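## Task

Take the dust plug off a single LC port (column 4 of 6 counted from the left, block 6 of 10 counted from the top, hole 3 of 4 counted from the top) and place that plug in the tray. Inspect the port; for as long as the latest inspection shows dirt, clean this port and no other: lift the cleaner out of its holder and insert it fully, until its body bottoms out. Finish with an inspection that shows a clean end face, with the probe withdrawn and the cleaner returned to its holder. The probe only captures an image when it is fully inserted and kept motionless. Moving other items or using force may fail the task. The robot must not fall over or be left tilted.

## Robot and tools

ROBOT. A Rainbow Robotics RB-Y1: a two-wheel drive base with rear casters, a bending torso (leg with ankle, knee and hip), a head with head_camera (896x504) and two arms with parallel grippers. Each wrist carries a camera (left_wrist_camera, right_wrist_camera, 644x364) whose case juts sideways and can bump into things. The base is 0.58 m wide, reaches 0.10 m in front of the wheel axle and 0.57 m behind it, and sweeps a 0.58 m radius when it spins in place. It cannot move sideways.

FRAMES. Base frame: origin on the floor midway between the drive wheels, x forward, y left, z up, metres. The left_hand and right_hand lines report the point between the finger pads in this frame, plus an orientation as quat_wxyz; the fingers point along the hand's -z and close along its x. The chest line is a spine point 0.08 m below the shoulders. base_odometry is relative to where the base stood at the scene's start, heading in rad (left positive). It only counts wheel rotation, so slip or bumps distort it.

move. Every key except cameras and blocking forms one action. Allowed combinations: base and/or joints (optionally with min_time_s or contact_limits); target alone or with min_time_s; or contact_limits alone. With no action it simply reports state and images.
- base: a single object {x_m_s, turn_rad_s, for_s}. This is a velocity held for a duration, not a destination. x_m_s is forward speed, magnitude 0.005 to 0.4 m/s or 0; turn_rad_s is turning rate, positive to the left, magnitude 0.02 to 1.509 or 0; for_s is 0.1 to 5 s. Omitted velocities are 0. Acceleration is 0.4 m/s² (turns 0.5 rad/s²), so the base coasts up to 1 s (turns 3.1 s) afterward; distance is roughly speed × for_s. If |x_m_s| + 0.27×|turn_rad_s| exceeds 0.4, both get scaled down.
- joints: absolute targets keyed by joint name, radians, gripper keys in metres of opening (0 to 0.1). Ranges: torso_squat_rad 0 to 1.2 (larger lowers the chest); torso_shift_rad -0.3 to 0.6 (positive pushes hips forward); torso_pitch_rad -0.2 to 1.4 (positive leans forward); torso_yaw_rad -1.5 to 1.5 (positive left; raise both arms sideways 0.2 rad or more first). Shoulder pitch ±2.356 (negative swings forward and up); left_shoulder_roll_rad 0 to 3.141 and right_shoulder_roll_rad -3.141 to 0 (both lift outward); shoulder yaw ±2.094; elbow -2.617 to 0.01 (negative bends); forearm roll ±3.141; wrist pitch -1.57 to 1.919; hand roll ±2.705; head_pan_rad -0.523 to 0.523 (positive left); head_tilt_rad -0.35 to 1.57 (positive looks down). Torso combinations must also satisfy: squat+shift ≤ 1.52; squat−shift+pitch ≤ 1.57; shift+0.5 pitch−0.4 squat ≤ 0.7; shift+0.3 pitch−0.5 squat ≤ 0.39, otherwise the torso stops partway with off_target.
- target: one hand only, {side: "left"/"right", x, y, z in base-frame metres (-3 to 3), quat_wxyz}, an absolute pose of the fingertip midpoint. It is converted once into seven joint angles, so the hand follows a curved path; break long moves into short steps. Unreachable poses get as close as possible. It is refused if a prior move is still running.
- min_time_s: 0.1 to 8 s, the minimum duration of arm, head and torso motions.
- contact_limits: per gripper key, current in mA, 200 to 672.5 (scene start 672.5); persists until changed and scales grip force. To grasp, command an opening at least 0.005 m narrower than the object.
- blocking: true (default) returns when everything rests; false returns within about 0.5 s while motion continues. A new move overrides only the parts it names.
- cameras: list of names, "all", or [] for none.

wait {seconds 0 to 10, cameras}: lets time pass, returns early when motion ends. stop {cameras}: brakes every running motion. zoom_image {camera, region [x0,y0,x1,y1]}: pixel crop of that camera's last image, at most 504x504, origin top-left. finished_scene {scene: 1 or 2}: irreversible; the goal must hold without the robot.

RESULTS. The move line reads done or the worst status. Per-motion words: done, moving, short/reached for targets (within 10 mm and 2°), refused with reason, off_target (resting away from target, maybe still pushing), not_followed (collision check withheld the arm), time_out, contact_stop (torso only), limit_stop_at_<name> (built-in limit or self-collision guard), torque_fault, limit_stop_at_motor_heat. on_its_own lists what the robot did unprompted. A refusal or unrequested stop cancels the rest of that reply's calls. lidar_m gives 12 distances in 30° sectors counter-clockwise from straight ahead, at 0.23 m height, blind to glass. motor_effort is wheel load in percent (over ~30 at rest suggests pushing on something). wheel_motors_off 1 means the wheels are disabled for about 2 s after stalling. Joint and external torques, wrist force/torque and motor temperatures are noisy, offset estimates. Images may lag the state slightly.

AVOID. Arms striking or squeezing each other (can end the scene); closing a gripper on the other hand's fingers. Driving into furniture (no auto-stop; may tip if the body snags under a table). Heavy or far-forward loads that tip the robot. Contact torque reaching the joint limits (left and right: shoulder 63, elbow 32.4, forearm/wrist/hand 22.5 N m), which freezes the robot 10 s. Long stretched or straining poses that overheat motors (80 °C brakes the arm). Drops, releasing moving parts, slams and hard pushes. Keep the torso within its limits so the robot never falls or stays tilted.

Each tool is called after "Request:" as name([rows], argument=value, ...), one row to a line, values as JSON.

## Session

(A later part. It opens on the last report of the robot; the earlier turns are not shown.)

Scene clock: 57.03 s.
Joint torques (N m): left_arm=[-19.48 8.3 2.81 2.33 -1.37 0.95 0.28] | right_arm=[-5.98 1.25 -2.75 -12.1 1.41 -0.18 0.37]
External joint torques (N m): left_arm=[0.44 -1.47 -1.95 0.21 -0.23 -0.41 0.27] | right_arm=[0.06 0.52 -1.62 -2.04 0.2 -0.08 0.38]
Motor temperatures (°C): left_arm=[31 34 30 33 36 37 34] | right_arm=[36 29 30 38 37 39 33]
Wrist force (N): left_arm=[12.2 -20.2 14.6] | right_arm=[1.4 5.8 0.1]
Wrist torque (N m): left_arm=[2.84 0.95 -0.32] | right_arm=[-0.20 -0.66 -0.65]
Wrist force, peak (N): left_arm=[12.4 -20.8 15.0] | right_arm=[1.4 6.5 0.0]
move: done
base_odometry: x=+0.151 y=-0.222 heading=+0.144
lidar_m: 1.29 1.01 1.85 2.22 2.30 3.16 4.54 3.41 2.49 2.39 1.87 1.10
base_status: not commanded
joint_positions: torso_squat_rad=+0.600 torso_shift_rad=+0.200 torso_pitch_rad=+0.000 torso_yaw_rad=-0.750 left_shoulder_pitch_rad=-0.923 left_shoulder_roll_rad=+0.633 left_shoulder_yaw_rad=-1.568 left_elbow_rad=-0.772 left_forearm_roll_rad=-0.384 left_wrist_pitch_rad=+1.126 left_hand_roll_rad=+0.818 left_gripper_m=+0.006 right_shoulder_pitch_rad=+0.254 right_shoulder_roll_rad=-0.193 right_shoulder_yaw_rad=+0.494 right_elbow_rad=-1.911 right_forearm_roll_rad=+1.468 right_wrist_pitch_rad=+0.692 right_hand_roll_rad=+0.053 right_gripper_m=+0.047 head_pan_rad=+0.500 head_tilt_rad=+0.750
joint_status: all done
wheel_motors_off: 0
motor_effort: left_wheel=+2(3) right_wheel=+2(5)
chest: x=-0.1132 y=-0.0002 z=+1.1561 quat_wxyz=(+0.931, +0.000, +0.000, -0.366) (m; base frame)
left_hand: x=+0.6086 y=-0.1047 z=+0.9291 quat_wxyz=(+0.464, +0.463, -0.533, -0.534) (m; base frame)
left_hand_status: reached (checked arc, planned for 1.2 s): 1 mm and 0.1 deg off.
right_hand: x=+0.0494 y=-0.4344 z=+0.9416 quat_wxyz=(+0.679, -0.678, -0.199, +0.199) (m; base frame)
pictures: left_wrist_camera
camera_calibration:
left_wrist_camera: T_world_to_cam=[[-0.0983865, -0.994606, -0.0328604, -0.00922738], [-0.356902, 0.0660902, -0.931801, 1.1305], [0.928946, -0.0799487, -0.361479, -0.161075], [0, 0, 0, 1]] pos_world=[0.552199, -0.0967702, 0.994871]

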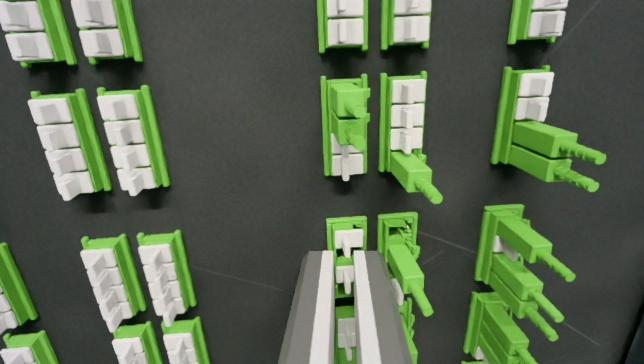

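Request:
move(target={"side":"left","x":0.613,"y":-0.1062,"z":0.929,"quat_wxyz":[0.4639,0.4639,-0.5337,-0.5337]}, min_time_s=1.2, cameras=["left_wrist_camera"])

Request:
zoom_image(camera="left_wrist_camera", region=[300, 200, 420, 320])

Scene clock: 58.77 s.
Joint torques (N m): left_arm=[-24.54 16.5 4.25 7.44 -1.27 -0.61 0.36] | right_arm=[-5.89 0.48 -3.56 -11.47 1.43 -0.06 0.61]
External joint torques (N m): left_arm=[-4.48 6.76 -0.25 5.16 -0.16 -1.98 0.35] | right_arm=[0.17 -0.26 -2.43 -1.41 0.22 0.04 0.61]
Motor temperatures (°C): left_arm=[31 34 30 33 36 37 34] | right_arm=[36 29 30 38 37 39 33]
Wrist force (N): left_arm=[7.9 -15.9 55.1] | right_arm=[1.4 5.7 0.3]
Wrist torque (N m): left_arm=[2.98 1.28 -0.33] | right_arm=[-0.18 -0.66 -0.66]
Wrist force, peak (N): left_arm=[7.9 -15.9 55.1] | right_arm=[1.7 6.3 0.0]
move: done
base_odometry: x=+0.151 y=-0.223 heading=+0.144
lidar_m: 1.29 1.00 1.85 2.22 2.30 3.14 4.54 3.42 2.49 2.39 1.86 1.10
base_status: not commanded
joint_positions: torso_squat_rad=+0.600 torso_shift_rad=+0.200 torso_pitch_rad=-0.001 torso_yaw_rad=-0.750 left_shoulder_pitch_rad=-0.925 left_shoulder_roll_rad=+0.613 left_shoulder_yaw_rad=-1.569 left_elbow_rad=-0.727 left_forearm_roll_rad=-0.385 left_wrist_pitch_rad=+1.099 left_hand_roll_rad=+0.827 left_gripper_m=+0.006 right_shoulder_pitch_rad=+0.254 right_shoulder_roll_rad=-0.193 right_shoulder_yaw_rad=+0.494 right_elbow_rad=-1.911 right_forearm_roll_rad=+1.468 right_wrist_pitch_rad=+0.692 right_hand_roll_rad=+0.053 right_gripper_m=+0.047 head_pan_rad=+0.500 head_tilt_rad=+0.750
joint_status: all done
wheel_motors_off: 0
motor_effort: left_wheel=+8(9) right_wheel=+7(8)
chest: x=-0.1137 y=-0.0002 z=+1.1562 quat_wxyz=(+0.931, +0.000, +0.000, -0.366) (m; base frame)
left_hand: x=+0.6110 y=-0.1066 z=+0.9281 quat_wxyz=(+0.464, +0.462, -0.533, -0.535) (m; base frame)
left_hand_status: reached (checked arc, planned for 1.2 s): 2 mm and 0.2 deg off.
right_hand: x=+0.0491 y=-0.4343 z=+0.9417 quat_wxyz=(+0.679, -0.678, -0.199, +0.199) (m; base frame)
pictures: left_wrist_camera
camera_calibration:
left_wrist_camera: T_world_to_cam=[[-0.100574, -0.994385, -0.0329267, -0.00950177], [-0.35853, 0.0670936, -0.931104, 1.13098], [0.928085, -0.0818393, -0.363265, -0.161803], [0, 0, 0, 1]] pos_world=[0.554701, -0.0985717, 0.99397]

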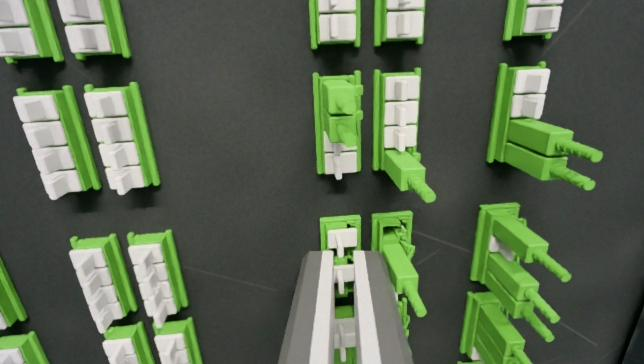

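Scaled by 4.200 from the camera's 644x364 image, which has a finer 1265x715 frame.

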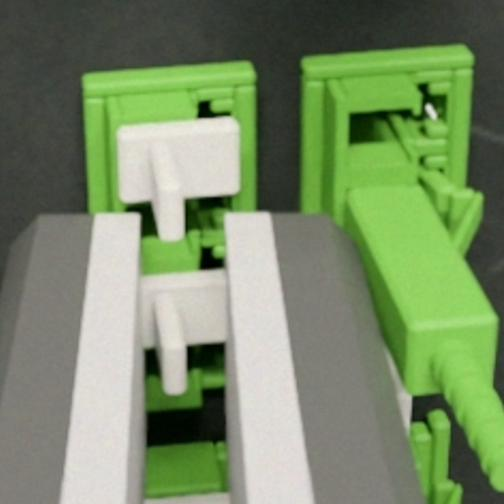

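Request:
move(target={"side":"left","x":0.6085,"y":-0.1054,"z":0.929,"quat_wxyz":[0.4639,0.4639,-0.5337,-0.5337]}, min_time_s=0.6, cameras=["left_wrist_camera"])

Request:
zoom_image(camera="left_wrist_camera", region=[300, 200, 420, 320])

Scene clock: 60.20 s.
Joint torques (N m): left_arm=[-17.43 10.21 5.39 1.62 -1.46 1.35 -0.42] | right_arm=[-6.76 0.69 -3.45 -11.65 1.73 -0.15 0.42]
External joint torques (N m): left_arm=[2.52 0.49 0.74 -0.55 -0.33 -0.01 -0.43] | right_arm=[-0.72 -0.05 -2.32 -1.58 0.51 -0.05 0.42]
Motor temperatures (°C): left_arm=[32 34 30 33 36 37 34] | right_arm=[36 29 30 38 37 39 33]
Wrist force (N): left_arm=[12.6 -20.6 15.1] | right_arm=[1.8 6.0 0.4]
Wrist torque (N m): left_arm=[2.88 0.98 -0.35] | right_arm=[-0.24 -0.59 -0.66]
Wrist force, peak (N): left_arm=[7.7 -16.2 55.0] | right_arm=[1.5 6.2 0.1]
move: done
base_odometry: x=+0.151 y=-0.222 heading=+0.144
lidar_m: 1.29 1.01 1.85 2.23 2.31 3.15 4.54 3.42 2.49 2.39 1.87 1.10
base_status: not commanded
joint_positions: torso_squat_rad=+0.600 torso_shift_rad=+0.200 torso_pitch_rad=+0.000 torso_yaw_rad=-0.750 left_shoulder_pitch_rad=-0.923 left_shoulder_roll_rad=+0.623 left_shoulder_yaw_rad=-1.569 left_elbow_rad=-0.755 left_forearm_roll_rad=-0.386 left_wrist_pitch_rad=+1.120 left_hand_roll_rad=+0.823 left_gripper_m=+0.006 right_shoulder_pitch_rad=+0.254 right_shoulder_roll_rad=-0.193 right_shoulder_yaw_rad=+0.494 right_elbow_rad=-1.911 right_forearm_roll_rad=+1.468 right_wrist_pitch_rad=+0.692 right_hand_roll_rad=+0.053 right_gripper_m=+0.047 head_pan_rad=+0.500 head_tilt_rad=+0.750
joint_status: all done
wheel_motors_off: 0
motor_effort: left_wheel=+3(9) right_wheel=+4(9)
chest: x=-0.1133 y=-0.0002 z=+1.1561 quat_wxyz=(+0.931, +0.000, +0.000, -0.366) (m; base frame)
left_hand: x=+0.6087 y=-0.1056 z=+0.9285 quat_wxyz=(+0.464, +0.464, -0.534, -0.534) (m; base frame)
left_hand_status: reached (checked arc, planned for 0.6 s): 1 mm and 0.0 deg off.
right_hand: x=+0.0494 y=-0.4343 z=+0.9416 quat_wxyz=(+0.679, -0.678, -0.199, +0.199) (m; base frame)
pictures: left_wrist_camera
camera_calibration:
left_wrist_camera: T_world_to_cam=[[-0.0982837, -0.994624, -0.032611, -0.010455], [-0.355422, 0.0656917, -0.932395, 1.12955], [0.929524, -0.0800485, -0.359968, -0.163266], [0, 0, 0, 1]] pos_world=[0.552198, -0.0976698, 0.994072]

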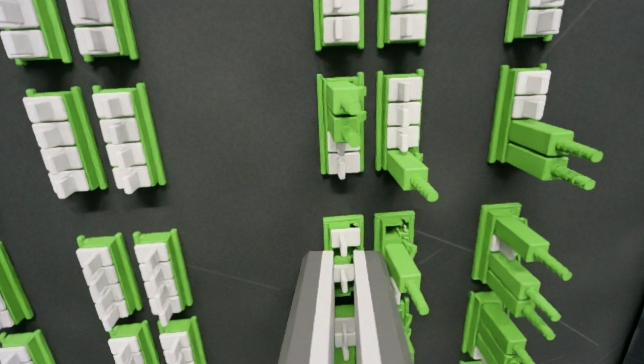

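Scaled by 4.200 from the camera's 644x364 image, which has a finer 1265x715 frame.

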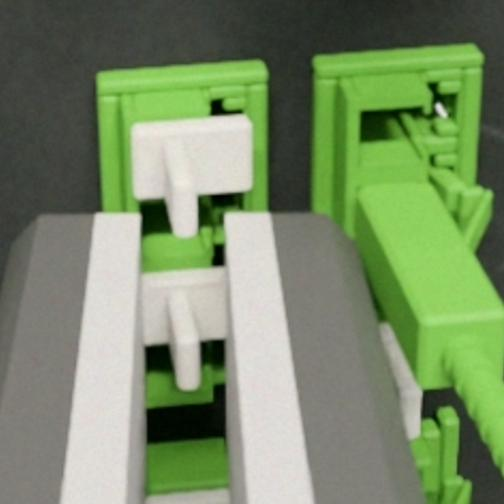

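Request:
move(contact_limits={"left_gripper_m":350}, joints={"left_gripper_m":0.0}, cameras=["left_wrist_camera"])

Request:
zoom_image(camera="left_wrist_camera", region=[300, 200, 420, 320])

Scene clock: 60.83 s.
Joint torques (N m): left_arm=[-17.74 10.1 5.41 1.64 -1.41 1.2 -0.42] | right_arm=[-6.02 0.55 -3.75 -11.78 1.57 -0.27 0.2]
External joint torques (N m): left_arm=[2.22 0.37 0.76 -0.53 -0.28 -0.17 -0.44] | right_arm=[0.03 -0.19 -2.62 -1.72 0.35 -0.17 0.21]
Motor temperatures (°C): left_arm=[32 34 30 33 36 37 34] | right_arm=[36 29 30 38 37 39 33]
Wrist force (N): left_arm=[11.5 -20.4 16.7] | right_arm=[1.2 5.9 0.1]
Wrist torque (N m): left_arm=[2.86 1.06 -0.33] | right_arm=[-0.25 -0.66 -0.66]
Wrist force, peak (N): left_arm=[11.4 -20.9 16.5] | right_arm=[1.4 6.3 0.4]
move: done
base_odometry: x=+0.151 y=-0.222 heading=+0.144
lidar_m: 1.29 0.99 1.84 2.23 2.32 3.15 4.53 3.42 2.50 2.40 1.85 1.09
base_status: not commanded
joint_positions: torso_squat_rad=+0.600 torso_shift_rad=+0.200 torso_pitch_rad=+0.000 torso_yaw_rad=-0.750 left_shoulder_pitch_rad=-0.923 left_shoulder_roll_rad=+0.623 left_shoulder_yaw_rad=-1.569 left_elbow_rad=-0.755 left_forearm_roll_rad=-0.386 left_wrist_pitch_rad=+1.120 left_hand_roll_rad=+0.823 left_gripper_m=+0.001 right_shoulder_pitch_rad=+0.254 right_shoulder_roll_rad=-0.193 right_shoulder_yaw_rad=+0.494 right_elbow_rad=-1.911 right_forearm_roll_rad=+1.468 right_wrist_pitch_rad=+0.692 right_hand_roll_rad=+0.053 right_gripper_m=+0.047 head_pan_rad=+0.500 head_tilt_rad=+0.750
joint_status: all done
wheel_motors_off: 0
motor_effort: left_wheel=+4(5) right_wheel=+4(6)
contact_limits: left_gripper_m 350 mA
chest: x=-0.1133 y=-0.0002 z=+1.1561 quat_wxyz=(+0.931, +0.000, +0.000, -0.366) (m; base frame)
left_hand: x=+0.6087 y=-0.1056 z=+0.9284 quat_wxyz=(+0.464, +0.464, -0.534, -0.534) (m; base frame)
right_hand: x=+0.0494 y=-0.4343 z=+0.9416 quat_wxyz=(+0.679, -0.678, -0.199, +0.199) (m; base frame)
pictures: left_wrist_camera
camera_calibration:
left_wrist_camera: T_world_to_cam=[[-0.0982837, -0.994624, -0.032611, -0.010455], [-0.355422, 0.0656917, -0.932395, 1.12955], [0.929524, -0.0800485, -0.359968, -0.163266], [0, 0, 0, 1]] pos_world=[0.552198, -0.0976698, 0.994072]

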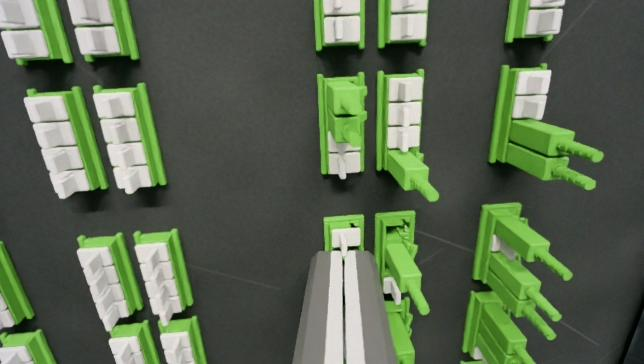

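Scaled by 4.200 from the camera's 644x364 image, which has a finer 1265x715 frame.

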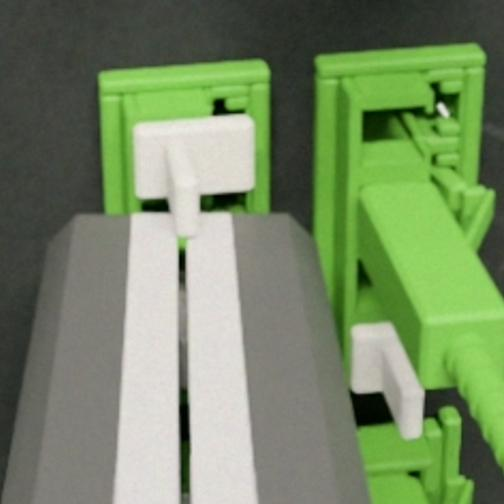

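Request:
move(target={"side":"left","x":0.592,"y":-0.1054,"z":0.9288,"quat_wxyz":[0.4639,0.4639,-0.5337,-0.5337]}, min_time_s=1.5, cameras=["left_wrist_camera"])

Request:
zoom_image(camera="left_wrist_camera", region=[290, 180, 410, 300])

Scene clock: 62.77 s.
Joint torques (N m): left_arm=[-16.76 9.79 6.21 0.81 -0.91 1.41 -0.44] | right_arm=[-6.49 0.4 -3.2 -11.88 1.55 -0.16 0.32]
External joint torques (N m): left_arm=[2.72 0.22 0.83 -0.79 0.31 0.09 -0.45] | right_arm=[-0.46 -0.33 -2.07 -1.82 0.33 -0.05 0.32]
Motor temperatures (°C): left_arm=[32 34 30 33 36 37 34] | right_arm=[36 29 30 38 37 39 33]
Wrist force (N): left_arm=[12.6 -20.5 14.6] | right_arm=[1.3 5.6 0.0]
Wrist torque (N m): left_arm=[2.91 0.96 -0.31] | right_arm=[-0.18 -0.65 -0.64]
Wrist force, peak (N): left_arm=[26.4 -28.8 -0.2] | right_arm=[1.1 6.4 0.0]
move: done
base_odometry: x=+0.151 y=-0.222 heading=+0.144
lidar_m: 1.30 1.01 1.84 2.23 2.32 3.17 4.53 3.40 2.49 2.39 1.86 1.09
base_status: not commanded
joint_positions: torso_squat_rad=+0.600 torso_shift_rad=+0.200 torso_pitch_rad=+0.000 torso_yaw_rad=-0.750 left_shoulder_pitch_rad=-0.912 left_shoulder_roll_rad=+0.667 left_shoulder_yaw_rad=-1.565 left_elbow_rad=-0.896 left_forearm_roll_rad=-0.381 left_wrist_pitch_rad=+1.213 left_hand_roll_rad=+0.789 left_gripper_m=+0.000 right_shoulder_pitch_rad=+0.254 right_shoulder_roll_rad=-0.193 right_shoulder_yaw_rad=+0.494 right_elbow_rad=-1.911 right_forearm_roll_rad=+1.468 right_wrist_pitch_rad=+0.692 right_hand_roll_rad=+0.053 right_gripper_m=+0.047 head_pan_rad=+0.500 head_tilt_rad=+0.750
joint_status: all done
wheel_motors_off: 0
motor_effort: left_wheel=-1(5) right_wheel=+3(7)
contact_limits: left_gripper_m 350 mA
chest: x=-0.1130 y=-0.0002 z=+1.1561 quat_wxyz=(+0.930, +0.000, +0.000, -0.366) (m; base frame)
left_hand: x=+0.5921 y=-0.1057 z=+0.9284 quat_wxyz=(+0.464, +0.464, -0.534, -0.534) (m; base frame)
left_hand_status: reached (checked arc, planned for 1.5 s): 1 mm and 0.0 deg off.
right_hand: x=+0.0495 y=-0.4344 z=+0.9415 quat_wxyz=(+0.679, -0.678, -0.199, +0.199) (m; base frame)
pictures: left_wrist_camera
camera_calibration:
left_wrist_camera: T_world_to_cam=[[-0.0983271, -0.994611, -0.0328847, -0.0119028], [-0.354605, 0.0658937, -0.932691, 1.1234], [0.929832, -0.0800477, -0.359173, -0.14874], [0, 0, 0, 1]] pos_world=[0.535497, -0.09777, 0.993973]

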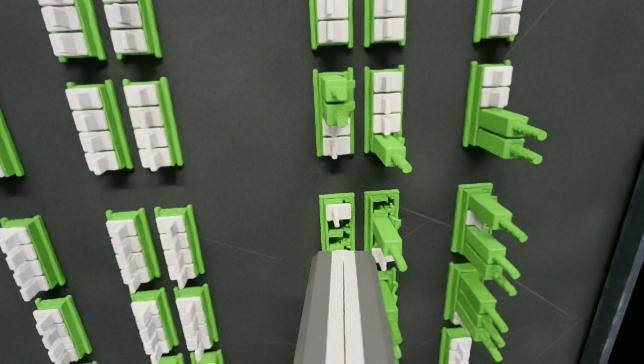

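Scaled by 4.200 from the camera's 644x364 image, which has a finer 1265x715 frame.

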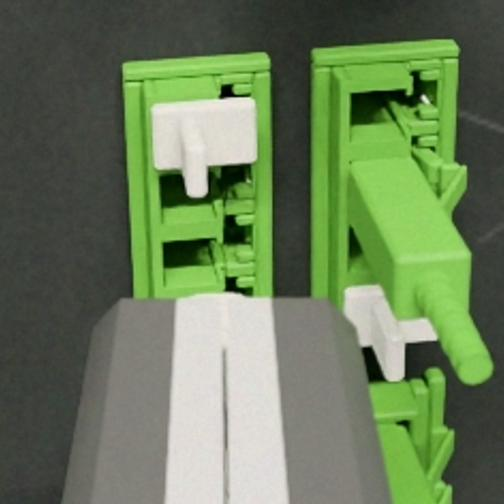

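Request:
move(target={"side":"left","x":0.53,"y":-0.105,"z":0.935,"quat_wxyz":[0.4639,0.4639,-0.5337,-0.5337]}, min_time_s=1.5, cameras=[])

Request:
move(target={"side":"left","x":0.42,"y":-0.08,"z":0.96,"quat_wxyz":[0.5,0.5,-0.5,-0.5]}, min_time_s=2, cameras=["left_wrist_camera","head_camera"])

Request:
zoom_image(camera="left_wrist_camera", region=[290, 200, 400, 300])

Request:
move(joints={"torso_yaw_rad":-0.35,"head_pan_rad":0.5,"head_tilt_rad":0.75}, min_time_s=2, cameras=["head_camera"])

Scene clock: 65.23 s.
Joint torques (N m): left_arm=[-15.66 8.88 7.7 -0.59 -1.6 1.07 -0.49] | right_arm=[-5.99 1.01 -3.34 -11.99 1.66 -0.2 0.59]
External joint torques (N m): left_arm=[2.17 0.19 0.87 -0.42 -0.18 -0.12 -0.51] | right_arm=[0.05 0.28 -2.21 -1.93 0.44 -0.1 0.59]
Motor temperatures (°C): left_arm=[32 34 30 33 36 37 34] | right_arm=[36 29 30 38 37 39 33]
Wrist force (N): left_arm=[12.6 -20.3 14.4] | right_arm=[1.7 6.1 0.1]
Wrist torque (N m): left_arm=[2.85 0.96 -0.30] | right_arm=[-0.24 -0.62 -0.65]
Wrist force, peak (N): left_arm=[12.6 -20.7 15.1] | right_arm=[1.8 6.3 0.2]
move: done
base_odometry: x=+0.151 y=-0.222 heading=+0.144
lidar_m: 1.29 1.01 1.85 2.23 2.33 3.16 4.54 3.41 2.50 2.39 1.86 1.08
base_status: not commanded
joint_positions: torso_squat_rad=+0.600 torso_shift_rad=+0.200 torso_pitch_rad=+0.000 torso_yaw_rad=-0.750 left_shoulder_pitch_rad=-0.879 left_shoulder_roll_rad=+0.758 left_shoulder_yaw_rad=-1.553 left_elbow_rad=-1.278 left_forearm_roll_rad=-0.387 left_wrist_pitch_rad=+1.489 left_hand_roll_rad=+0.692 left_gripper_m=+0.000 right_shoulder_pitch_rad=+0.254 right_shoulder_roll_rad=-0.193 right_shoulder_yaw_rad=+0.494 right_elbow_rad=-1.911 right_forearm_roll_rad=+1.468 right_wrist_pitch_rad=+0.692 right_hand_roll_rad=+0.053 right_gripper_m=+0.047 head_pan_rad=+0.500 head_tilt_rad=+0.750
joint_status: all done
wheel_motors_off: 0
motor_effort: left_wheel=+0(3) right_wheel=+2(6)
contact_limits: left_gripper_m 350 mA
chest: x=-0.1130 y=-0.0002 z=+1.1561 quat_wxyz=(+0.930, +0.000, +0.000, -0.366) (m; base frame)
left_hand: x=+0.5298 y=-0.1051 z=+0.9349 quat_wxyz=(+0.464, +0.464, -0.534, -0.533) (m; base frame)
left_hand_status: reached (checked arc, planned for 1.5 s): 0 mm and 0.1 deg off.
right_hand: x=+0.0495 y=-0.4344 z=+0.9415 quat_wxyz=(+0.679, -0.678, -0.199, +0.199) (m; base frame)
pictures: none
No camera images: "cameras" was empty.

Scene clock: 67.57 s.
Joint torques (N m): left_arm=[-11.79 4.52 8.16 -4.3 -1.85 0.52 -0.36] | right_arm=[-6.06 0.9 -3.09 -11.8 1.6 -0.16 0.38]
External joint torques (N m): left_arm=[2.47 -1.39 1.05 -0.33 -0.18 -0.13 -0.37] | right_arm=[-0.03 0.17 -1.96 -1.73 0.38 -0.05 0.39]
Motor temperatures (°C): left_arm=[32 34 30 33 36 37 34] | right_arm=[36 29 30 38 37 39 33]
Wrist force (N): left_arm=[12.3 -20.3 15.1] | right_arm=[1.4 6.2 -0.3]
Wrist torque (N m): left_arm=[2.85 0.94 -0.29] | right_arm=[-0.26 -0.62 -0.67]
Wrist force, peak (N): left_arm=[12.9 -20.5 14.9] | right_arm=[1.3 6.6 0.0]
move: done
base_odometry: x=+0.151 y=-0.222 heading=+0.144
lidar_m: 1.30 1.00 1.85 2.23 2.32 3.16 4.54 3.41 2.49 2.39 1.87 1.09
base_status: not commanded
joint_positions: torso_squat_rad=+0.600 torso_shift_rad=+0.200 torso_pitch_rad=+0.000 torso_yaw_rad=-0.750 left_shoulder_pitch_rad=-0.638 left_shoulder_roll_rad=+0.715 left_shoulder_yaw_rad=-1.285 left_elbow_rad=-1.709 left_forearm_roll_rad=-0.608 left_wrist_pitch_rad=+1.919 left_hand_roll_rad=+0.352 left_gripper_m=+0.000 right_shoulder_pitch_rad=+0.254 right_shoulder_roll_rad=-0.193 right_shoulder_yaw_rad=+0.494 right_elbow_rad=-1.911 right_forearm_roll_rad=+1.468 right_wrist_pitch_rad=+0.692 right_hand_roll_rad=+0.053 right_gripper_m=+0.047 head_pan_rad=+0.500 head_tilt_rad=+0.750
joint_status: all done
wheel_motors_off: 0
motor_effort: left_wheel=+1(2) right_wheel=+4(7)
contact_limits: left_gripper_m 350 mA
chest: x=-0.1130 y=-0.0002 z=+1.1561 quat_wxyz=(+0.930, +0.000, +0.000, -0.366) (m; base frame)
left_hand: x=+0.4203 y=-0.0796 z=+0.9599 quat_wxyz=(+0.500, +0.500, -0.500, -0.501) (m; base frame)
left_hand_status: reached (checked arc, planned for 2.0 s): 1 mm and 0.1 deg off.
right_hand: x=+0.0495 y=-0.4344 z=+0.9415 quat_wxyz=(+0.679, -0.678, -0.199, +0.199) (m; base frame)
pictures: head_camera, left_wrist_camera
camera_calibration:
head_camera: T_world_to_cam=[[-0.319823, -0.947322, 0.0171842, -0.0604159], [-0.643012, 0.203693, -0.738271, 1.00207], [0.69588, -0.247166, -0.674285, 0.921622], [0, 0, 0, 1]] pos_world=[-0.0163195, -0.0335545, 1.36227]
left_wrist_camera: T_world_to_cam=[[0.0396152, -0.998659, -0.0333279, -0.0595894], [-0.361736, 0.0167581, -0.93213, 1.08868], [0.931438, 0.0489824, -0.360587, 0.0354139], [0, 0, 0, 1]] pos_world=[0.363189, -0.0794884, 1.02557]

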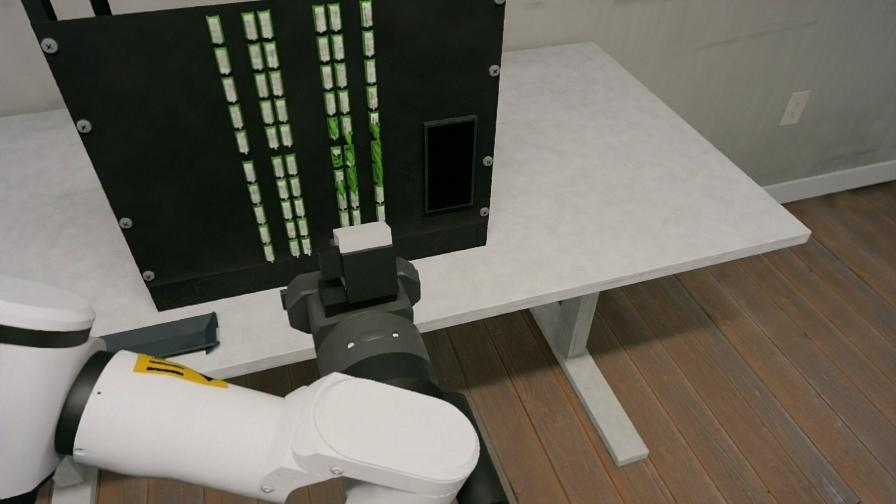

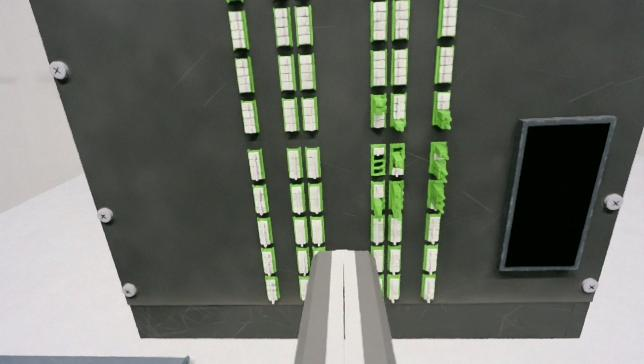

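Scaled by 4.582 from the camera's 644x364 image, which has a finer 1265x715 frame.

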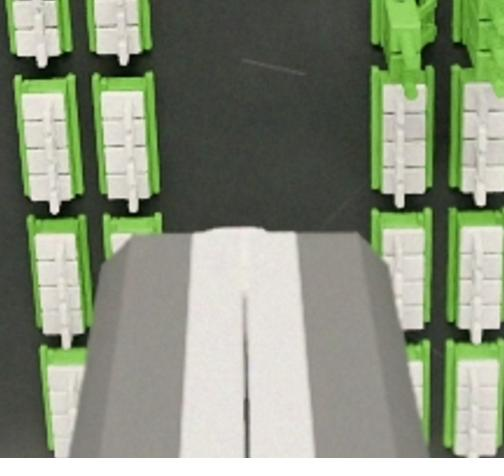

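Scene clock: 69.87 s.
Joint torques (N m): left_arm=[-12.01 4.9 7.72 -4.37 -1.86 0.57 -0.37] | right_arm=[-6.07 1.04 -3.31 -11.93 1.86 -0.22 0.29]
External joint torques (N m): left_arm=[2.25 -1.01 0.62 -0.4 -0.19 -0.07 -0.39] | right_arm=[-0.03 0.31 -2.18 -1.87 0.64 -0.11 0.29]
Motor temperatures (°C): left_arm=[32 34 30 33 36 37 34] | right_arm=[36 29 30 38 37 39 33]
Wrist force (N): left_arm=[12.4 -19.9 14.7] | right_arm=[1.3 6.1 0.0]
Wrist torque (N m): left_arm=[2.82 0.95 -0.33] | right_arm=[-0.23 -0.64 -0.68]
Wrist force, peak (N): left_arm=[13.1 -20.2 14.9] | right_arm=[1.3 6.6 0.1]
move: done
base_odometry: x=+0.151 y=-0.222 heading=+0.144
lidar_m: 1.29 1.00 1.83 2.22 2.31 3.17 4.54 3.44 2.50 2.39 1.86 1.11
base_status: not commanded
joint_positions: torso_squat_rad=+0.600 torso_shift_rad=+0.200 torso_pitch_rad=+0.000 torso_yaw_rad=-0.350 left_shoulder_pitch_rad=-0.638 left_shoulder_roll_rad=+0.715 left_shoulder_yaw_rad=-1.285 left_elbow_rad=-1.709 left_forearm_roll_rad=-0.608 left_wrist_pitch_rad=+1.919 left_hand_roll_rad=+0.352 left_gripper_m=+0.000 right_shoulder_pitch_rad=+0.254 right_shoulder_roll_rad=-0.193 right_shoulder_yaw_rad=+0.494 right_elbow_rad=-1.911 right_forearm_roll_rad=+1.468 right_wrist_pitch_rad=+0.692 right_hand_roll_rad=+0.053 right_gripper_m=+0.047 head_pan_rad=+0.500 head_tilt_rad=+0.750
joint_status: all done
wheel_motors_off: 0
motor_effort: left_wheel=+1(2) right_wheel=+3(7)
contact_limits: left_gripper_m 350 mA
chest: x=-0.1130 y=-0.0002 z=+1.1561 quat_wxyz=(+0.985, +0.000, +0.000, -0.174) (m; base frame)
left_hand: x=+0.4090 y=+0.1344 z=+0.9599 quat_wxyz=(+0.589, +0.589, -0.391, -0.392) (m; base frame)
right_hand: x=+0.2057 y=-0.3368 z=+0.9415 quat_wxyz=(+0.626, -0.625, -0.330, +0.330) (m; base frame)
pictures: head_camera
camera_calibration:
head_camera: T_world_to_cam=[[0.0742707, -0.997093, 0.017003, -0.0156795], [-0.671561, -0.0626127, -0.738299, 0.998793], [0.737217, 0.0434154, -0.674259, 0.926347], [0, 0, 0, 1]] pos_world=[-0.0110041, 0.00668537, 1.36227]

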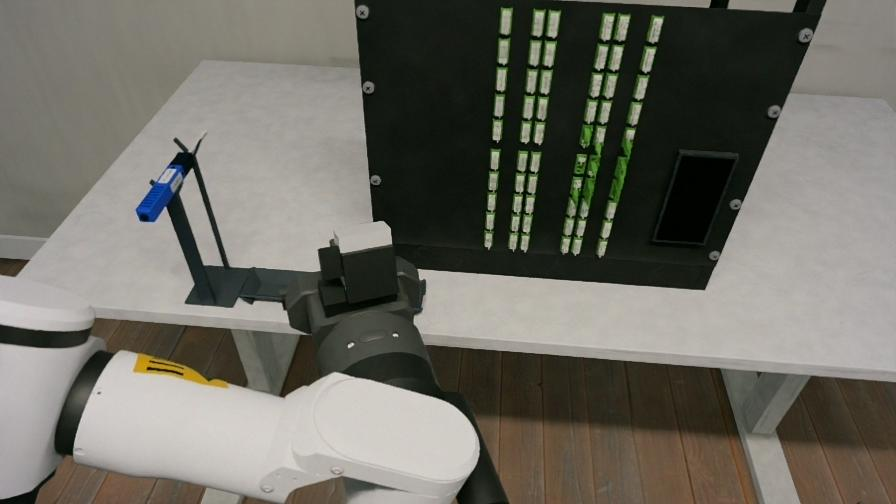

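Request:
move(target={"side":"left","x":0.46,"y":0.19,"z":0.92,"quat_wxyz":[0.653,0.271,-0.271,-0.653]}, min_time_s=2, cameras=["head_camera","left_wrist_camera"])

Scene clock: 72.33 s.
Joint torques (N m): left_arm=[-13.48 11.41 10.2 -2.17 -0.73 -0.42 -0.32] | right_arm=[-6.38 1.18 -3.32 -11.87 1.74 -0.21 0.52]
External joint torques (N m): left_arm=[0.7 -0.39 0.4 -0.64 0.32 -0.28 -0.33] | right_arm=[-0.34 0.45 -2.19 -1.81 0.53 -0.1 0.52]
Motor temperatures (°C): left_arm=[32 34 30 33 36 37 34] | right_arm=[36 29 30 38 37 39 33]
Wrist force (N): left_arm=[12.6 -18.1 10.3] | right_arm=[1.6 6.6 0.1]
Wrist torque (N m): left_arm=[2.67 0.99 -0.31] | right_arm=[-0.29 -0.63 -0.64]
Wrist force, peak (N): left_arm=[12.8 -20.6 14.7] | right_arm=[1.6 6.6 0.1]
move: done
base_odometry: x=+0.151 y=-0.222 heading=+0.144
lidar_m: 1.29 1.00 1.84 2.23 2.32 3.15 4.54 3.42 2.50 2.39 1.88 1.10
base_status: not commanded
joint_positions: torso_squat_rad=+0.600 torso_shift_rad=+0.200 torso_pitch_rad=+0.000 torso_yaw_rad=-0.350 left_shoulder_pitch_rad=-0.685 left_shoulder_roll_rad=+1.293 left_shoulder_yaw_rad=-1.080 left_elbow_rad=-1.861 left_forearm_roll_rad=+0.424 left_wrist_pitch_rad=+0.994 left_hand_roll_rad=-0.046 left_gripper_m=+0.000 right_shoulder_pitch_rad=+0.254 right_shoulder_roll_rad=-0.193 right_shoulder_yaw_rad=+0.494 right_elbow_rad=-1.911 right_forearm_roll_rad=+1.468 right_wrist_pitch_rad=+0.692 right_hand_roll_rad=+0.053 right_gripper_m=+0.047 head_pan_rad=+0.500 head_tilt_rad=+0.750
joint_status: all done
wheel_motors_off: 0
motor_effort: left_wheel=+1(3) right_wheel=+4(7)
contact_limits: left_gripper_m 350 mA
chest: x=-0.1130 y=-0.0002 z=+1.1561 quat_wxyz=(+0.985, +0.000, +0.000, -0.174) (m; base frame)
left_hand: x=+0.4598 y=+0.1900 z=+0.9199 quat_wxyz=(+0.653, +0.271, -0.272, -0.653) (m; base frame)
left_hand_status: reached (checked arc, planned for 2.0 s): 0 mm and 0.1 deg off.
right_hand: x=+0.2057 y=-0.3368 z=+0.9415 quat_wxyz=(+0.626, -0.625, -0.330, +0.330) (m; base frame)
pictures: head_camera, left_wrist_camera
camera_calibration:
head_camera: T_world_to_cam=[[0.0742707, -0.997093, 0.017003, -0.0156795], [-0.671561, -0.0626127, -0.738299, 0.998793], [0.737217, 0.0434154, -0.674259, 0.926347], [0, 0, 0, 1]] pos_world=[-0.0110041, 0.00668537, 1.36227]
left_wrist_camera: T_world_to_cam=[[0.00630638, -0.998661, -0.0513551, 0.238522], [-0.913339, 0.0151578, -0.406919, 0.831955], [0.407152, 0.0494708, -0.91202, 0.719192], [0, 0, 0, 1]] pos_world=[0.465532, 0.190013, 1.0067]

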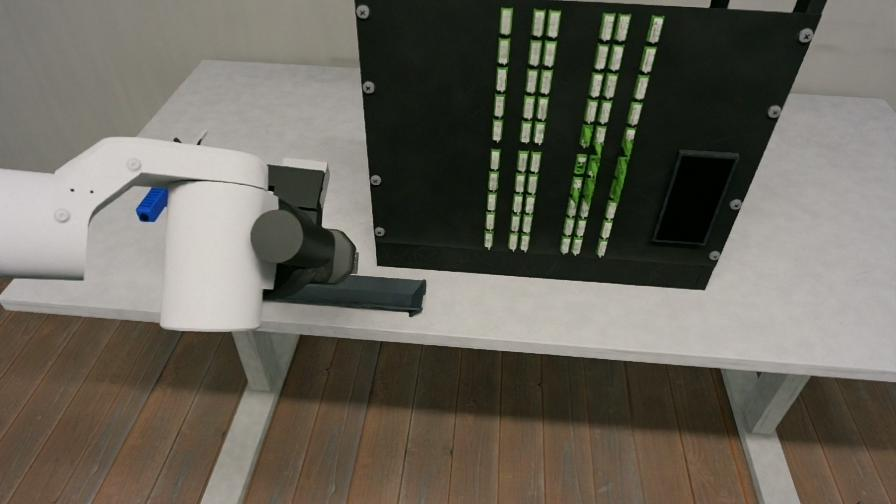

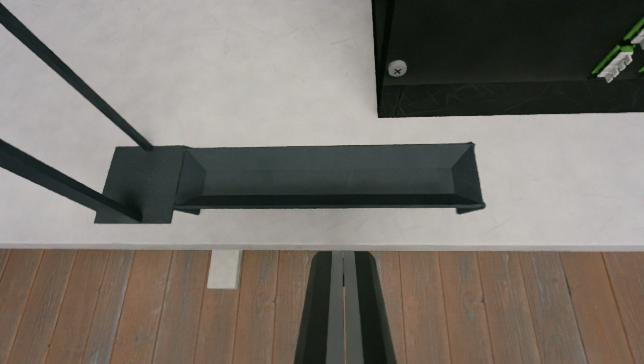

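Request:
move(target={"side":"left","x":0.557,"y":0.2,"z":0.87,"quat_wxyz":[0.653,0.271,-0.271,-0.653]}, min_time_s=2, cameras=["head_camera","left_wrist_camera"])

Scene clock: 75.07 s.
Joint torques (N m): left_arm=[-17.42 11.68 6.85 -0.75 -0.37 -0.9 -0.3] | right_arm=[-6.31 0.84 -3.74 -11.59 1.64 -0.06 0.09]
External joint torques (N m): left_arm=[0.74 -0.82 -1.79 0.28 0.33 -0.34 -0.31] | right_arm=[-0.27 0.11 -2.61 -1.52 0.42 0.05 0.1]
Motor temperatures (°C): left_arm=[32 34 30 33 36 37 34] | right_arm=[36 29 30 38 37 39 33]
Wrist force (N): left_arm=[12.5 -18.5 10.7] | right_arm=[1.4 6.4 0.3]
Wrist torque (N m): left_arm=[2.74 0.96 -0.30] | right_arm=[-0.29 -0.65 -0.65]
Wrist force, peak (N): left_arm=[13.0 -18.7 10.6] | right_arm=[1.5 6.6 0.0]
move: done
base_odometry: x=+0.151 y=-0.222 heading=+0.144
lidar_m: 1.30 0.99 1.85 2.22 2.30 3.16 4.54 3.42 2.49 2.38 1.88 1.09
base_status: not commanded
joint_positions: torso_squat_rad=+0.600 torso_shift_rad=+0.200 torso_pitch_rad=+0.000 torso_yaw_rad=-0.350 left_shoulder_pitch_rad=-0.781 left_shoulder_roll_rad=+1.003 left_shoulder_yaw_rad=-1.084 left_elbow_rad=-1.187 left_forearm_roll_rad=+0.558 left_wrist_pitch_rad=+0.680 left_hand_roll_rad=-0.362 left_gripper_m=+0.000 right_shoulder_pitch_rad=+0.254 right_shoulder_roll_rad=-0.193 right_shoulder_yaw_rad=+0.494 right_elbow_rad=-1.911 right_forearm_roll_rad=+1.468 right_wrist_pitch_rad=+0.692 right_hand_roll_rad=+0.053 right_gripper_m=+0.047 head_pan_rad=+0.500 head_tilt_rad=+0.750
joint_status: all done
wheel_motors_off: 0
motor_effort: left_wheel=+1(3) right_wheel=+4(6)
contact_limits: left_gripper_m 350 mA
chest: x=-0.1130 y=-0.0002 z=+1.1561 quat_wxyz=(+0.985, +0.000, +0.000, -0.174) (m; base frame)
left_hand: x=+0.5563 y=+0.2000 z=+0.8705 quat_wxyz=(+0.653, +0.272, -0.272, -0.652) (m; base frame)
left_hand_status: reached (checked arc, planned for 2.0 s): 1 mm and 0.2 deg off.
right_hand: x=+0.2057 y=-0.3368 z=+0.9415 quat_wxyz=(+0.626, -0.625, -0.330, +0.330) (m; base frame)
pictures: head_camera, left_wrist_camera
camera_calibration:
head_camera: T_world_to_cam=[[0.0743373, -0.997087, 0.0170768, -0.0156796], [-0.671553, -0.0627118, -0.738298, 0.998799], [0.737219, 0.0434151, -0.674258, 0.926341], [0, 0, 0, 1]] pos_world=[-0.0110041, 0.00678538, 1.36227]
left_wrist_camera: T_world_to_cam=[[0.00709977, -0.998622, -0.0520037, 0.245531], [-0.912921, 0.0147495, -0.40787, 0.900596], [0.408075, 0.0503711, -0.911558, 0.633214], [0, 0, 0, 1]] pos_world=[0.562031, 0.200014, 0.957305]

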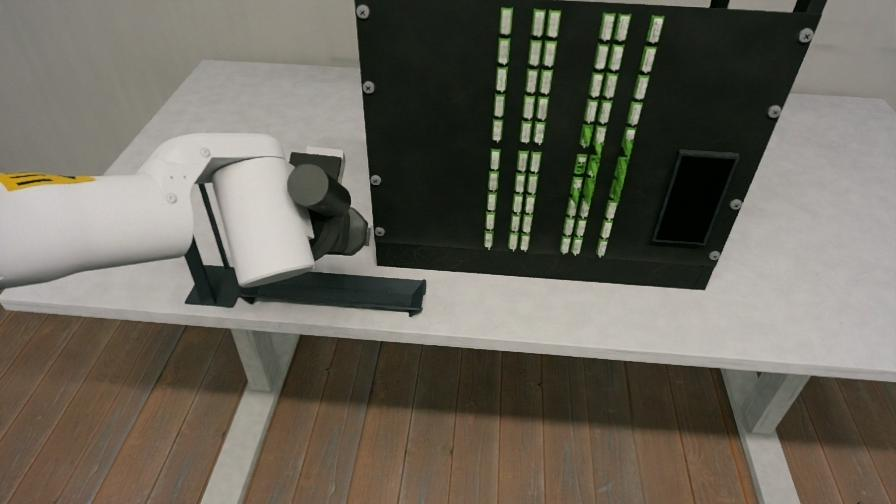

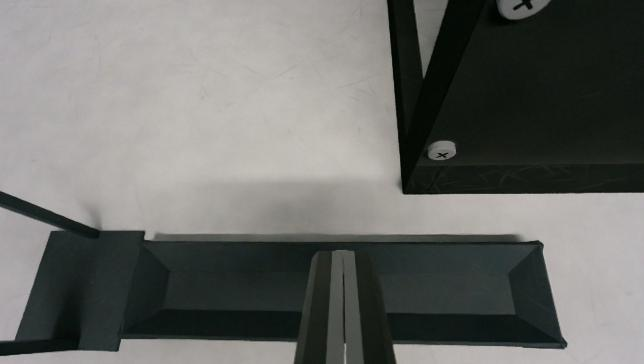

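Request:
move(target={"side":"left","x":0.557,"y":0.2,"z":0.81,"quat_wxyz":[0.653,0.271,-0.271,-0.653]}, min_time_s=2, cameras=["head_camera","left_wrist_camera"])

Request:
zoom_image(camera="left_wrist_camera", region=[270, 220, 430, 364])

Scene clock: 78.30 s.
Joint torques (N m): left_arm=[-15.83 10.62 4.93 -0.41 -0.78 -1.11 0.25] | right_arm=[-5.77 0.89 -3.21 -11.83 1.71 -0.28 0.14]
External joint torques (N m): left_arm=[2.66 -1.38 -1.91 0.44 -0.25 -0.57 0.24] | right_arm=[0.27 0.16 -2.08 -1.77 0.49 -0.18 0.14]
Motor temperatures (°C): left_arm=[32 34 30 33 36 37 34] | right_arm=[36 29 30 38 37 39 33]
Wrist force (N): left_arm=[12.3 -18.0 10.9] | right_arm=[1.3 6.5 -0.2]
Wrist torque (N m): left_arm=[2.64 0.96 -0.29] | right_arm=[-0.28 -0.66 -0.67]
Wrist force, peak (N): left_arm=[12.7 -18.7 10.7] | right_arm=[1.3 6.6 0.1]
move: done
base_odometry: x=+0.151 y=-0.222 heading=+0.144
lidar_m: 1.30 1.00 1.84 2.23 2.33 3.17 4.54 3.42 2.49 2.39 1.86 1.09
base_status: not commanded
joint_positions: torso_squat_rad=+0.600 torso_shift_rad=+0.200 torso_pitch_rad=+0.000 torso_yaw_rad=-0.350 left_shoulder_pitch_rad=-0.756 left_shoulder_roll_rad=+0.834 left_shoulder_yaw_rad=-1.118 left_elbow_rad=-0.909 left_forearm_roll_rad=+0.492 left_wrist_pitch_rad=+0.518 left_hand_roll_rad=-0.353 left_gripper_m=+0.000 right_shoulder_pitch_rad=+0.254 right_shoulder_roll_rad=-0.193 right_shoulder_yaw_rad=+0.494 right_elbow_rad=-1.911 right_forearm_roll_rad=+1.468 right_wrist_pitch_rad=+0.692 right_hand_roll_rad=+0.053 right_gripper_m=+0.047 head_pan_rad=+0.500 head_tilt_rad=+0.750
joint_status: all done
wheel_motors_off: 0
motor_effort: left_wheel=+0(2) right_wheel=+3(6)
contact_limits: left_gripper_m 350 mA
chest: x=-0.1130 y=-0.0002 z=+1.1561 quat_wxyz=(+0.985, +0.000, +0.000, -0.174) (m; base frame)
left_hand: x=+0.5571 y=+0.2000 z=+0.8102 quat_wxyz=(+0.653, +0.271, -0.271, -0.653) (m; base frame)
left_hand_status: reached (checked arc, planned for 2.0 s): 0 mm and 0.0 deg off.
right_hand: x=+0.2057 y=-0.3368 z=+0.9415 quat_wxyz=(+0.626, -0.625, -0.330, +0.330) (m; base frame)
pictures: head_camera, left_wrist_camera
camera_calibration:
head_camera: T_world_to_cam=[[0.0743373, -0.997087, 0.0170768, -0.0156796], [-0.671553, -0.0627118, -0.738298, 0.998799], [0.737219, 0.0434151, -0.674258, 0.926341], [0, 0, 0, 1]] pos_world=[-0.0110041, 0.00678538, 1.36227]
left_wrist_camera: T_world_to_cam=[[0.00621933, -0.998626, -0.0520363, 0.242914], [-0.913821, 0.0154554, -0.405824, 0.875353], [0.40607, 0.0500758, -0.912469, 0.579881], [0, 0, 0, 1]] pos_world=[0.562932, 0.200013, 0.897003]

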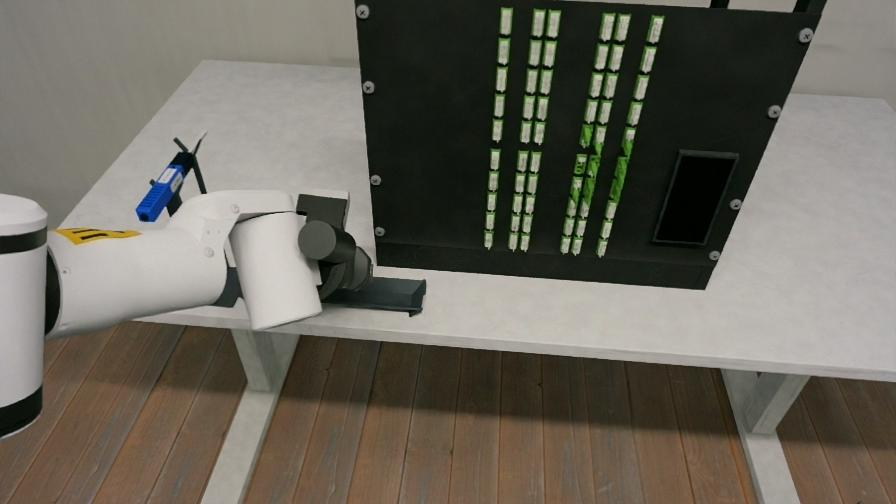

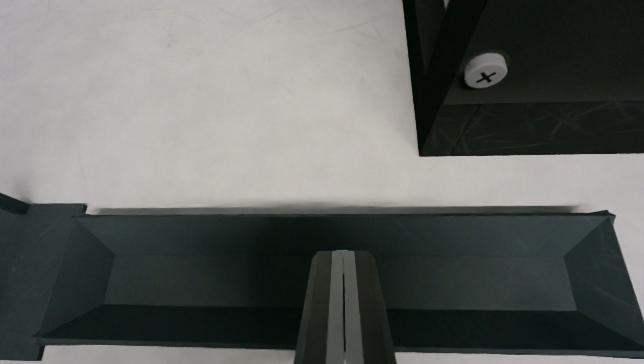

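Scaled by 3.150 from the camera's 644x364 image, which has a finer 1265x715 frame.

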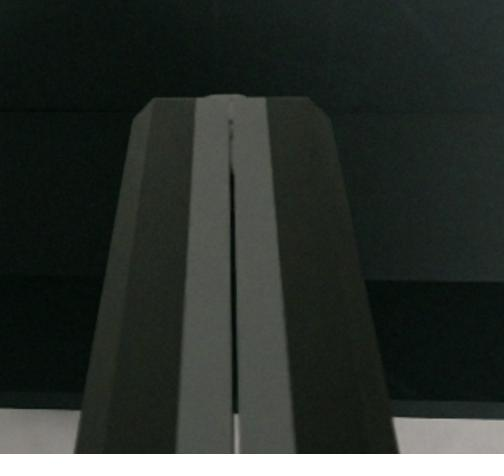

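Request:
move(target={"side":"left","x":0.557,"y":0.2,"z":0.786,"quat_wxyz":[0.653,0.271,-0.271,-0.653]}, min_time_s=1.5, cameras=["left_wrist_camera"])

Request:
zoom_image(camera="left_wrist_camera", region=[270, 220, 430, 364])

Scene clock: 80.33 s.
Joint torques (N m): left_arm=[-17.42 10.21 3.66 -0.14 -0.61 -1.07 -0.42] | right_arm=[-5.84 0.62 -3.75 -11.71 1.62 -0.19 0.26]
External joint torques (N m): left_arm=[1.22 -1.42 -2.06 0.46 -0.18 -0.51 -0.43] | right_arm=[0.19 -0.11 -2.62 -1.65 0.41 -0.08 0.27]
Motor temperatures (°C): left_arm=[32 34 30 33 36 37 34] | right_arm=[36 29 30 38 37 39 33]
Wrist force (N): left_arm=[12.6 -18.2 10.0] | right_arm=[1.5 5.8 -0.3]
Wrist torque (N m): left_arm=[2.68 0.99 -0.31] | right_arm=[-0.20 -0.62 -0.67]
Wrist force, peak (N): left_arm=[12.8 -18.6 10.6] | right_arm=[1.4 6.8 0.2]
move: done
base_odometry: x=+0.151 y=-0.222 heading=+0.144
lidar_m: 1.30 1.01 1.85 2.23 2.31 3.16 4.54 3.43 2.48 2.40 1.88 1.09
base_status: not commanded
joint_positions: torso_squat_rad=+0.600 torso_shift_rad=+0.200 torso_pitch_rad=+0.000 torso_yaw_rad=-0.350 left_shoulder_pitch_rad=-0.756 left_shoulder_roll_rad=+0.745 left_shoulder_yaw_rad=-1.129 left_elbow_rad=-0.746 left_forearm_roll_rad=+0.486 left_wrist_pitch_rad=+0.429 left_hand_roll_rad=-0.370 left_gripper_m=+0.000 right_shoulder_pitch_rad=+0.254 right_shoulder_roll_rad=-0.193 right_shoulder_yaw_rad=+0.494 right_elbow_rad=-1.911 right_forearm_roll_rad=+1.468 right_wrist_pitch_rad=+0.692 right_hand_roll_rad=+0.053 right_gripper_m=+0.047 head_pan_rad=+0.500 head_tilt_rad=+0.750
joint_status: all done
wheel_motors_off: 0
motor_effort: left_wheel=+0(2) right_wheel=+3(5)
contact_limits: left_gripper_m 350 mA
chest: x=-0.1130 y=-0.0002 z=+1.1561 quat_wxyz=(+0.985, +0.000, +0.000, -0.174) (m; base frame)
left_hand: x=+0.5568 y=+0.2001 z=+0.7861 quat_wxyz=(+0.653, +0.271, -0.271, -0.653) (m; base frame)
left_hand_status: reached (checked arc, planned for 1.5 s): 0 mm and 0.0 deg off.
right_hand: x=+0.2057 y=-0.3368 z=+0.9415 quat_wxyz=(+0.626, -0.625, -0.330, +0.330) (m; base frame)
pictures: left_wrist_camera
camera_calibration:
left_wrist_camera: T_world_to_cam=[[0.00666528, -0.998622, -0.0520542, 0.241526], [-0.913818, 0.0150559, -0.405845, 0.865394], [0.40607, 0.0502732, -0.912458, 0.557959], [0, 0, 0, 1]] pos_world=[0.562632, 0.200114, 0.872903]

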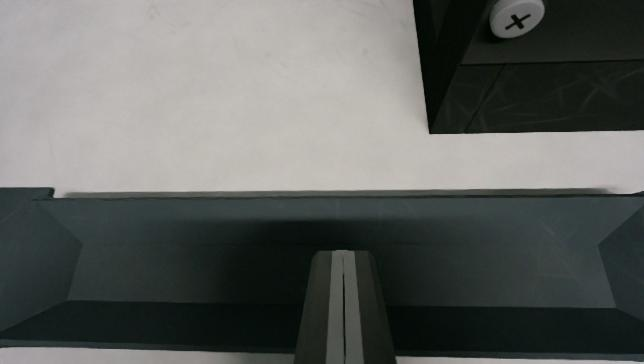

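Scaled by 3.150 from the camera's 644x364 image, which has a finer 1265x715 frame.

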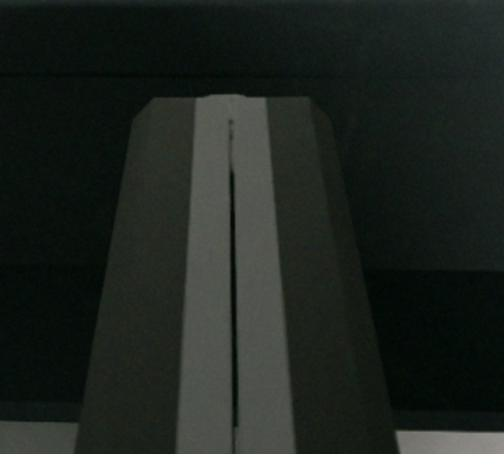

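Request:
move(target={"side":"left","x":0.559,"y":0.2,"z":0.781,"quat_wxyz":[0.653,0.271,-0.271,-0.653]}, min_time_s=0.8, cameras=[])

Request:
move(joints={"left_gripper_m":0.016}, cameras=["left_wrist_camera"])

Request:
zoom_image(camera="left_wrist_camera", region=[270, 220, 430, 364])

Scene clock: 81.70 s.
Joint torques (N m): left_arm=[-17.98 10.13 3.32 -0.28 0 -1.04 -0.37] | right_arm=[-6.97 0.55 -3.78 -12.22 1.62 -0.1 0.4]
External joint torques (N m): left_arm=[0.82 -1.36 -1.93 0.16 0.38 -0.44 -0.38] | right_arm=[-0.93 -0.18 -2.65 -2.16 0.4 0.01 0.41]
Motor temperatures (°C): left_arm=[32 34 30 33 36 37 34] | right_arm=[36 29 30 38 37 39 33]
Wrist force (N): left_arm=[12.3 -18.2 9.9] | right_arm=[1.8 6.2 0.4]
Wrist torque (N m): left_arm=[2.68 0.95 -0.31] | right_arm=[-0.25 -0.60 -0.68]
Wrist force, peak (N): left_arm=[12.7 -18.3 10.7] | right_arm=[1.3 6.4 0.2]
move: done
base_odometry: x=+0.151 y=-0.222 heading=+0.144
lidar_m: 1.30 1.00 1.83 2.24 2.32 3.16 4.53 3.42 2.49 2.39 1.86 1.09
base_status: not commanded
joint_positions: torso_squat_rad=+0.600 torso_shift_rad=+0.200 torso_pitch_rad=+0.000 torso_yaw_rad=-0.350 left_shoulder_pitch_rad=-0.766 left_shoulder_roll_rad=+0.711 left_shoulder_yaw_rad=-1.136 left_elbow_rad=-0.675 left_forearm_roll_rad=+0.514 left_wrist_pitch_rad=+0.395 left_hand_roll_rad=-0.401 left_gripper_m=+0.000 right_shoulder_pitch_rad=+0.254 right_shoulder_roll_rad=-0.193 right_shoulder_yaw_rad=+0.494 right_elbow_rad=-1.911 right_forearm_roll_rad=+1.468 right_wrist_pitch_rad=+0.692 right_hand_roll_rad=+0.053 right_gripper_m=+0.047 head_pan_rad=+0.500 head_tilt_rad=+0.750
joint_status: all done
wheel_motors_off: 0
motor_effort: left_wheel=+2(2) right_wheel=+4(6)
contact_limits: left_gripper_m 350 mA
chest: x=-0.1130 y=-0.0002 z=+1.1561 quat_wxyz=(+0.985, +0.000, +0.000, -0.174) (m; base frame)
left_hand: x=+0.5588 y=+0.2001 z=+0.7810 quat_wxyz=(+0.653, +0.271, -0.271, -0.653) (m; base frame)
left_hand_status: reached (checked arc, planned for 0.8 s): 0 mm and 0.0 deg off.
right_hand: x=+0.2057 y=-0.3368 z=+0.9415 quat_wxyz=(+0.626, -0.625, -0.330, +0.330) (m; base frame)
pictures: none
No camera images: "cameras" was empty.

Scene clock: 82.33 s.
Joint torques (N m): left_arm=[-18.14 10.15 3.28 -0.06 -0.03 -1.15 -0.36] | right_arm=[-6.28 0.66 -3.28 -11.78 1.84 -0.28 0.36]
External joint torques (N m): left_arm=[0.66 -1.34 -1.97 0.39 0.35 -0.54 -0.37] | right_arm=[-0.24 -0.07 -2.14 -1.72 0.62 -0.18 0.36]
Motor temperatures (°C): left_arm=[32 34 30 33 36 37 34] | right_arm=[36 29 30 38 37 39 33]
Wrist force (N): left_arm=[12.6 -18.2 10.5] | right_arm=[1.9 6.1 0.2]
Wrist torque (N m): left_arm=[2.69 1.01 -0.31] | right_arm=[-0.24 -0.59 -0.67]
Wrist force, peak (N): left_arm=[12.6 -18.5 10.8] | right_arm=[1.9 6.6 -0.2]
move: done
base_odometry: x=+0.151 y=-0.222 heading=+0.144
lidar_m: 1.28 1.01 1.85 2.24 2.33 3.15 4.54 3.42 2.48 2.39 1.88 1.08
base_status: not commanded
joint_positions: torso_squat_rad=+0.600 torso_shift_rad=+0.200 torso_pitch_rad=+0.000 torso_yaw_rad=-0.350 left_shoulder_pitch_rad=-0.766 left_shoulder_roll_rad=+0.711 left_shoulder_yaw_rad=-1.136 left_elbow_rad=-0.675 left_forearm_roll_rad=+0.514 left_wrist_pitch_rad=+0.395 left_hand_roll_rad=-0.401 left_gripper_m=+0.016 right_shoulder_pitch_rad=+0.254 right_shoulder_roll_rad=-0.193 right_shoulder_yaw_rad=+0.494 right_elbow_rad=-1.911 right_forearm_roll_rad=+1.468 right_wrist_pitch_rad=+0.692 right_hand_roll_rad=+0.053 right_gripper_m=+0.047 head_pan_rad=+0.500 head_tilt_rad=+0.750
joint_status: all done
wheel_motors_off: 0
motor_effort: left_wheel=+2(2) right_wheel=+4(6)
contact_limits: left_gripper_m 350 mA
chest: x=-0.1130 y=-0.0002 z=+1.1561 quat_wxyz=(+0.985, +0.000, +0.000, -0.174) (m; base frame)
left_hand: x=+0.5588 y=+0.2001 z=+0.7810 quat_wxyz=(+0.653, +0.271, -0.271, -0.653) (m; base frame)
right_hand: x=+0.2057 y=-0.3368 z=+0.9415 quat_wxyz=(+0.626, -0.625, -0.330, +0.330) (m; base frame)
pictures: left_wrist_camera
camera_calibration:
left_wrist_camera: T_world_to_cam=[[0.00661527, -0.998615, -0.0521861, 0.241389], [-0.913819, 0.0151549, -0.405838, 0.865126], [0.406067, 0.0503734, -0.912454, 0.552472], [0, 0, 0, 1]] pos_world=[0.564632, 0.200114, 0.867803]

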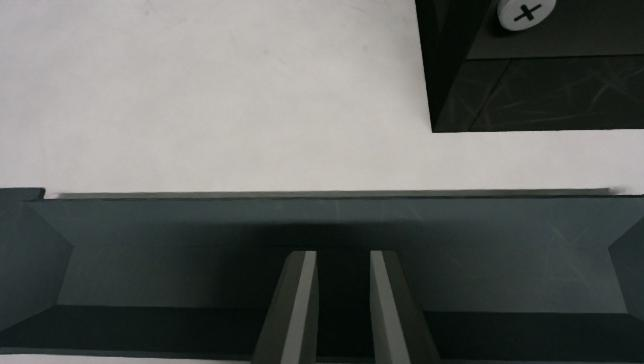

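Scaled by 3.150 from the camera's 644x364 image, which has a finer 1265x715 frame.

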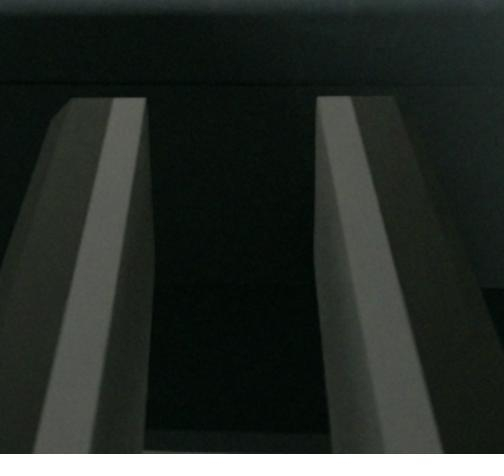

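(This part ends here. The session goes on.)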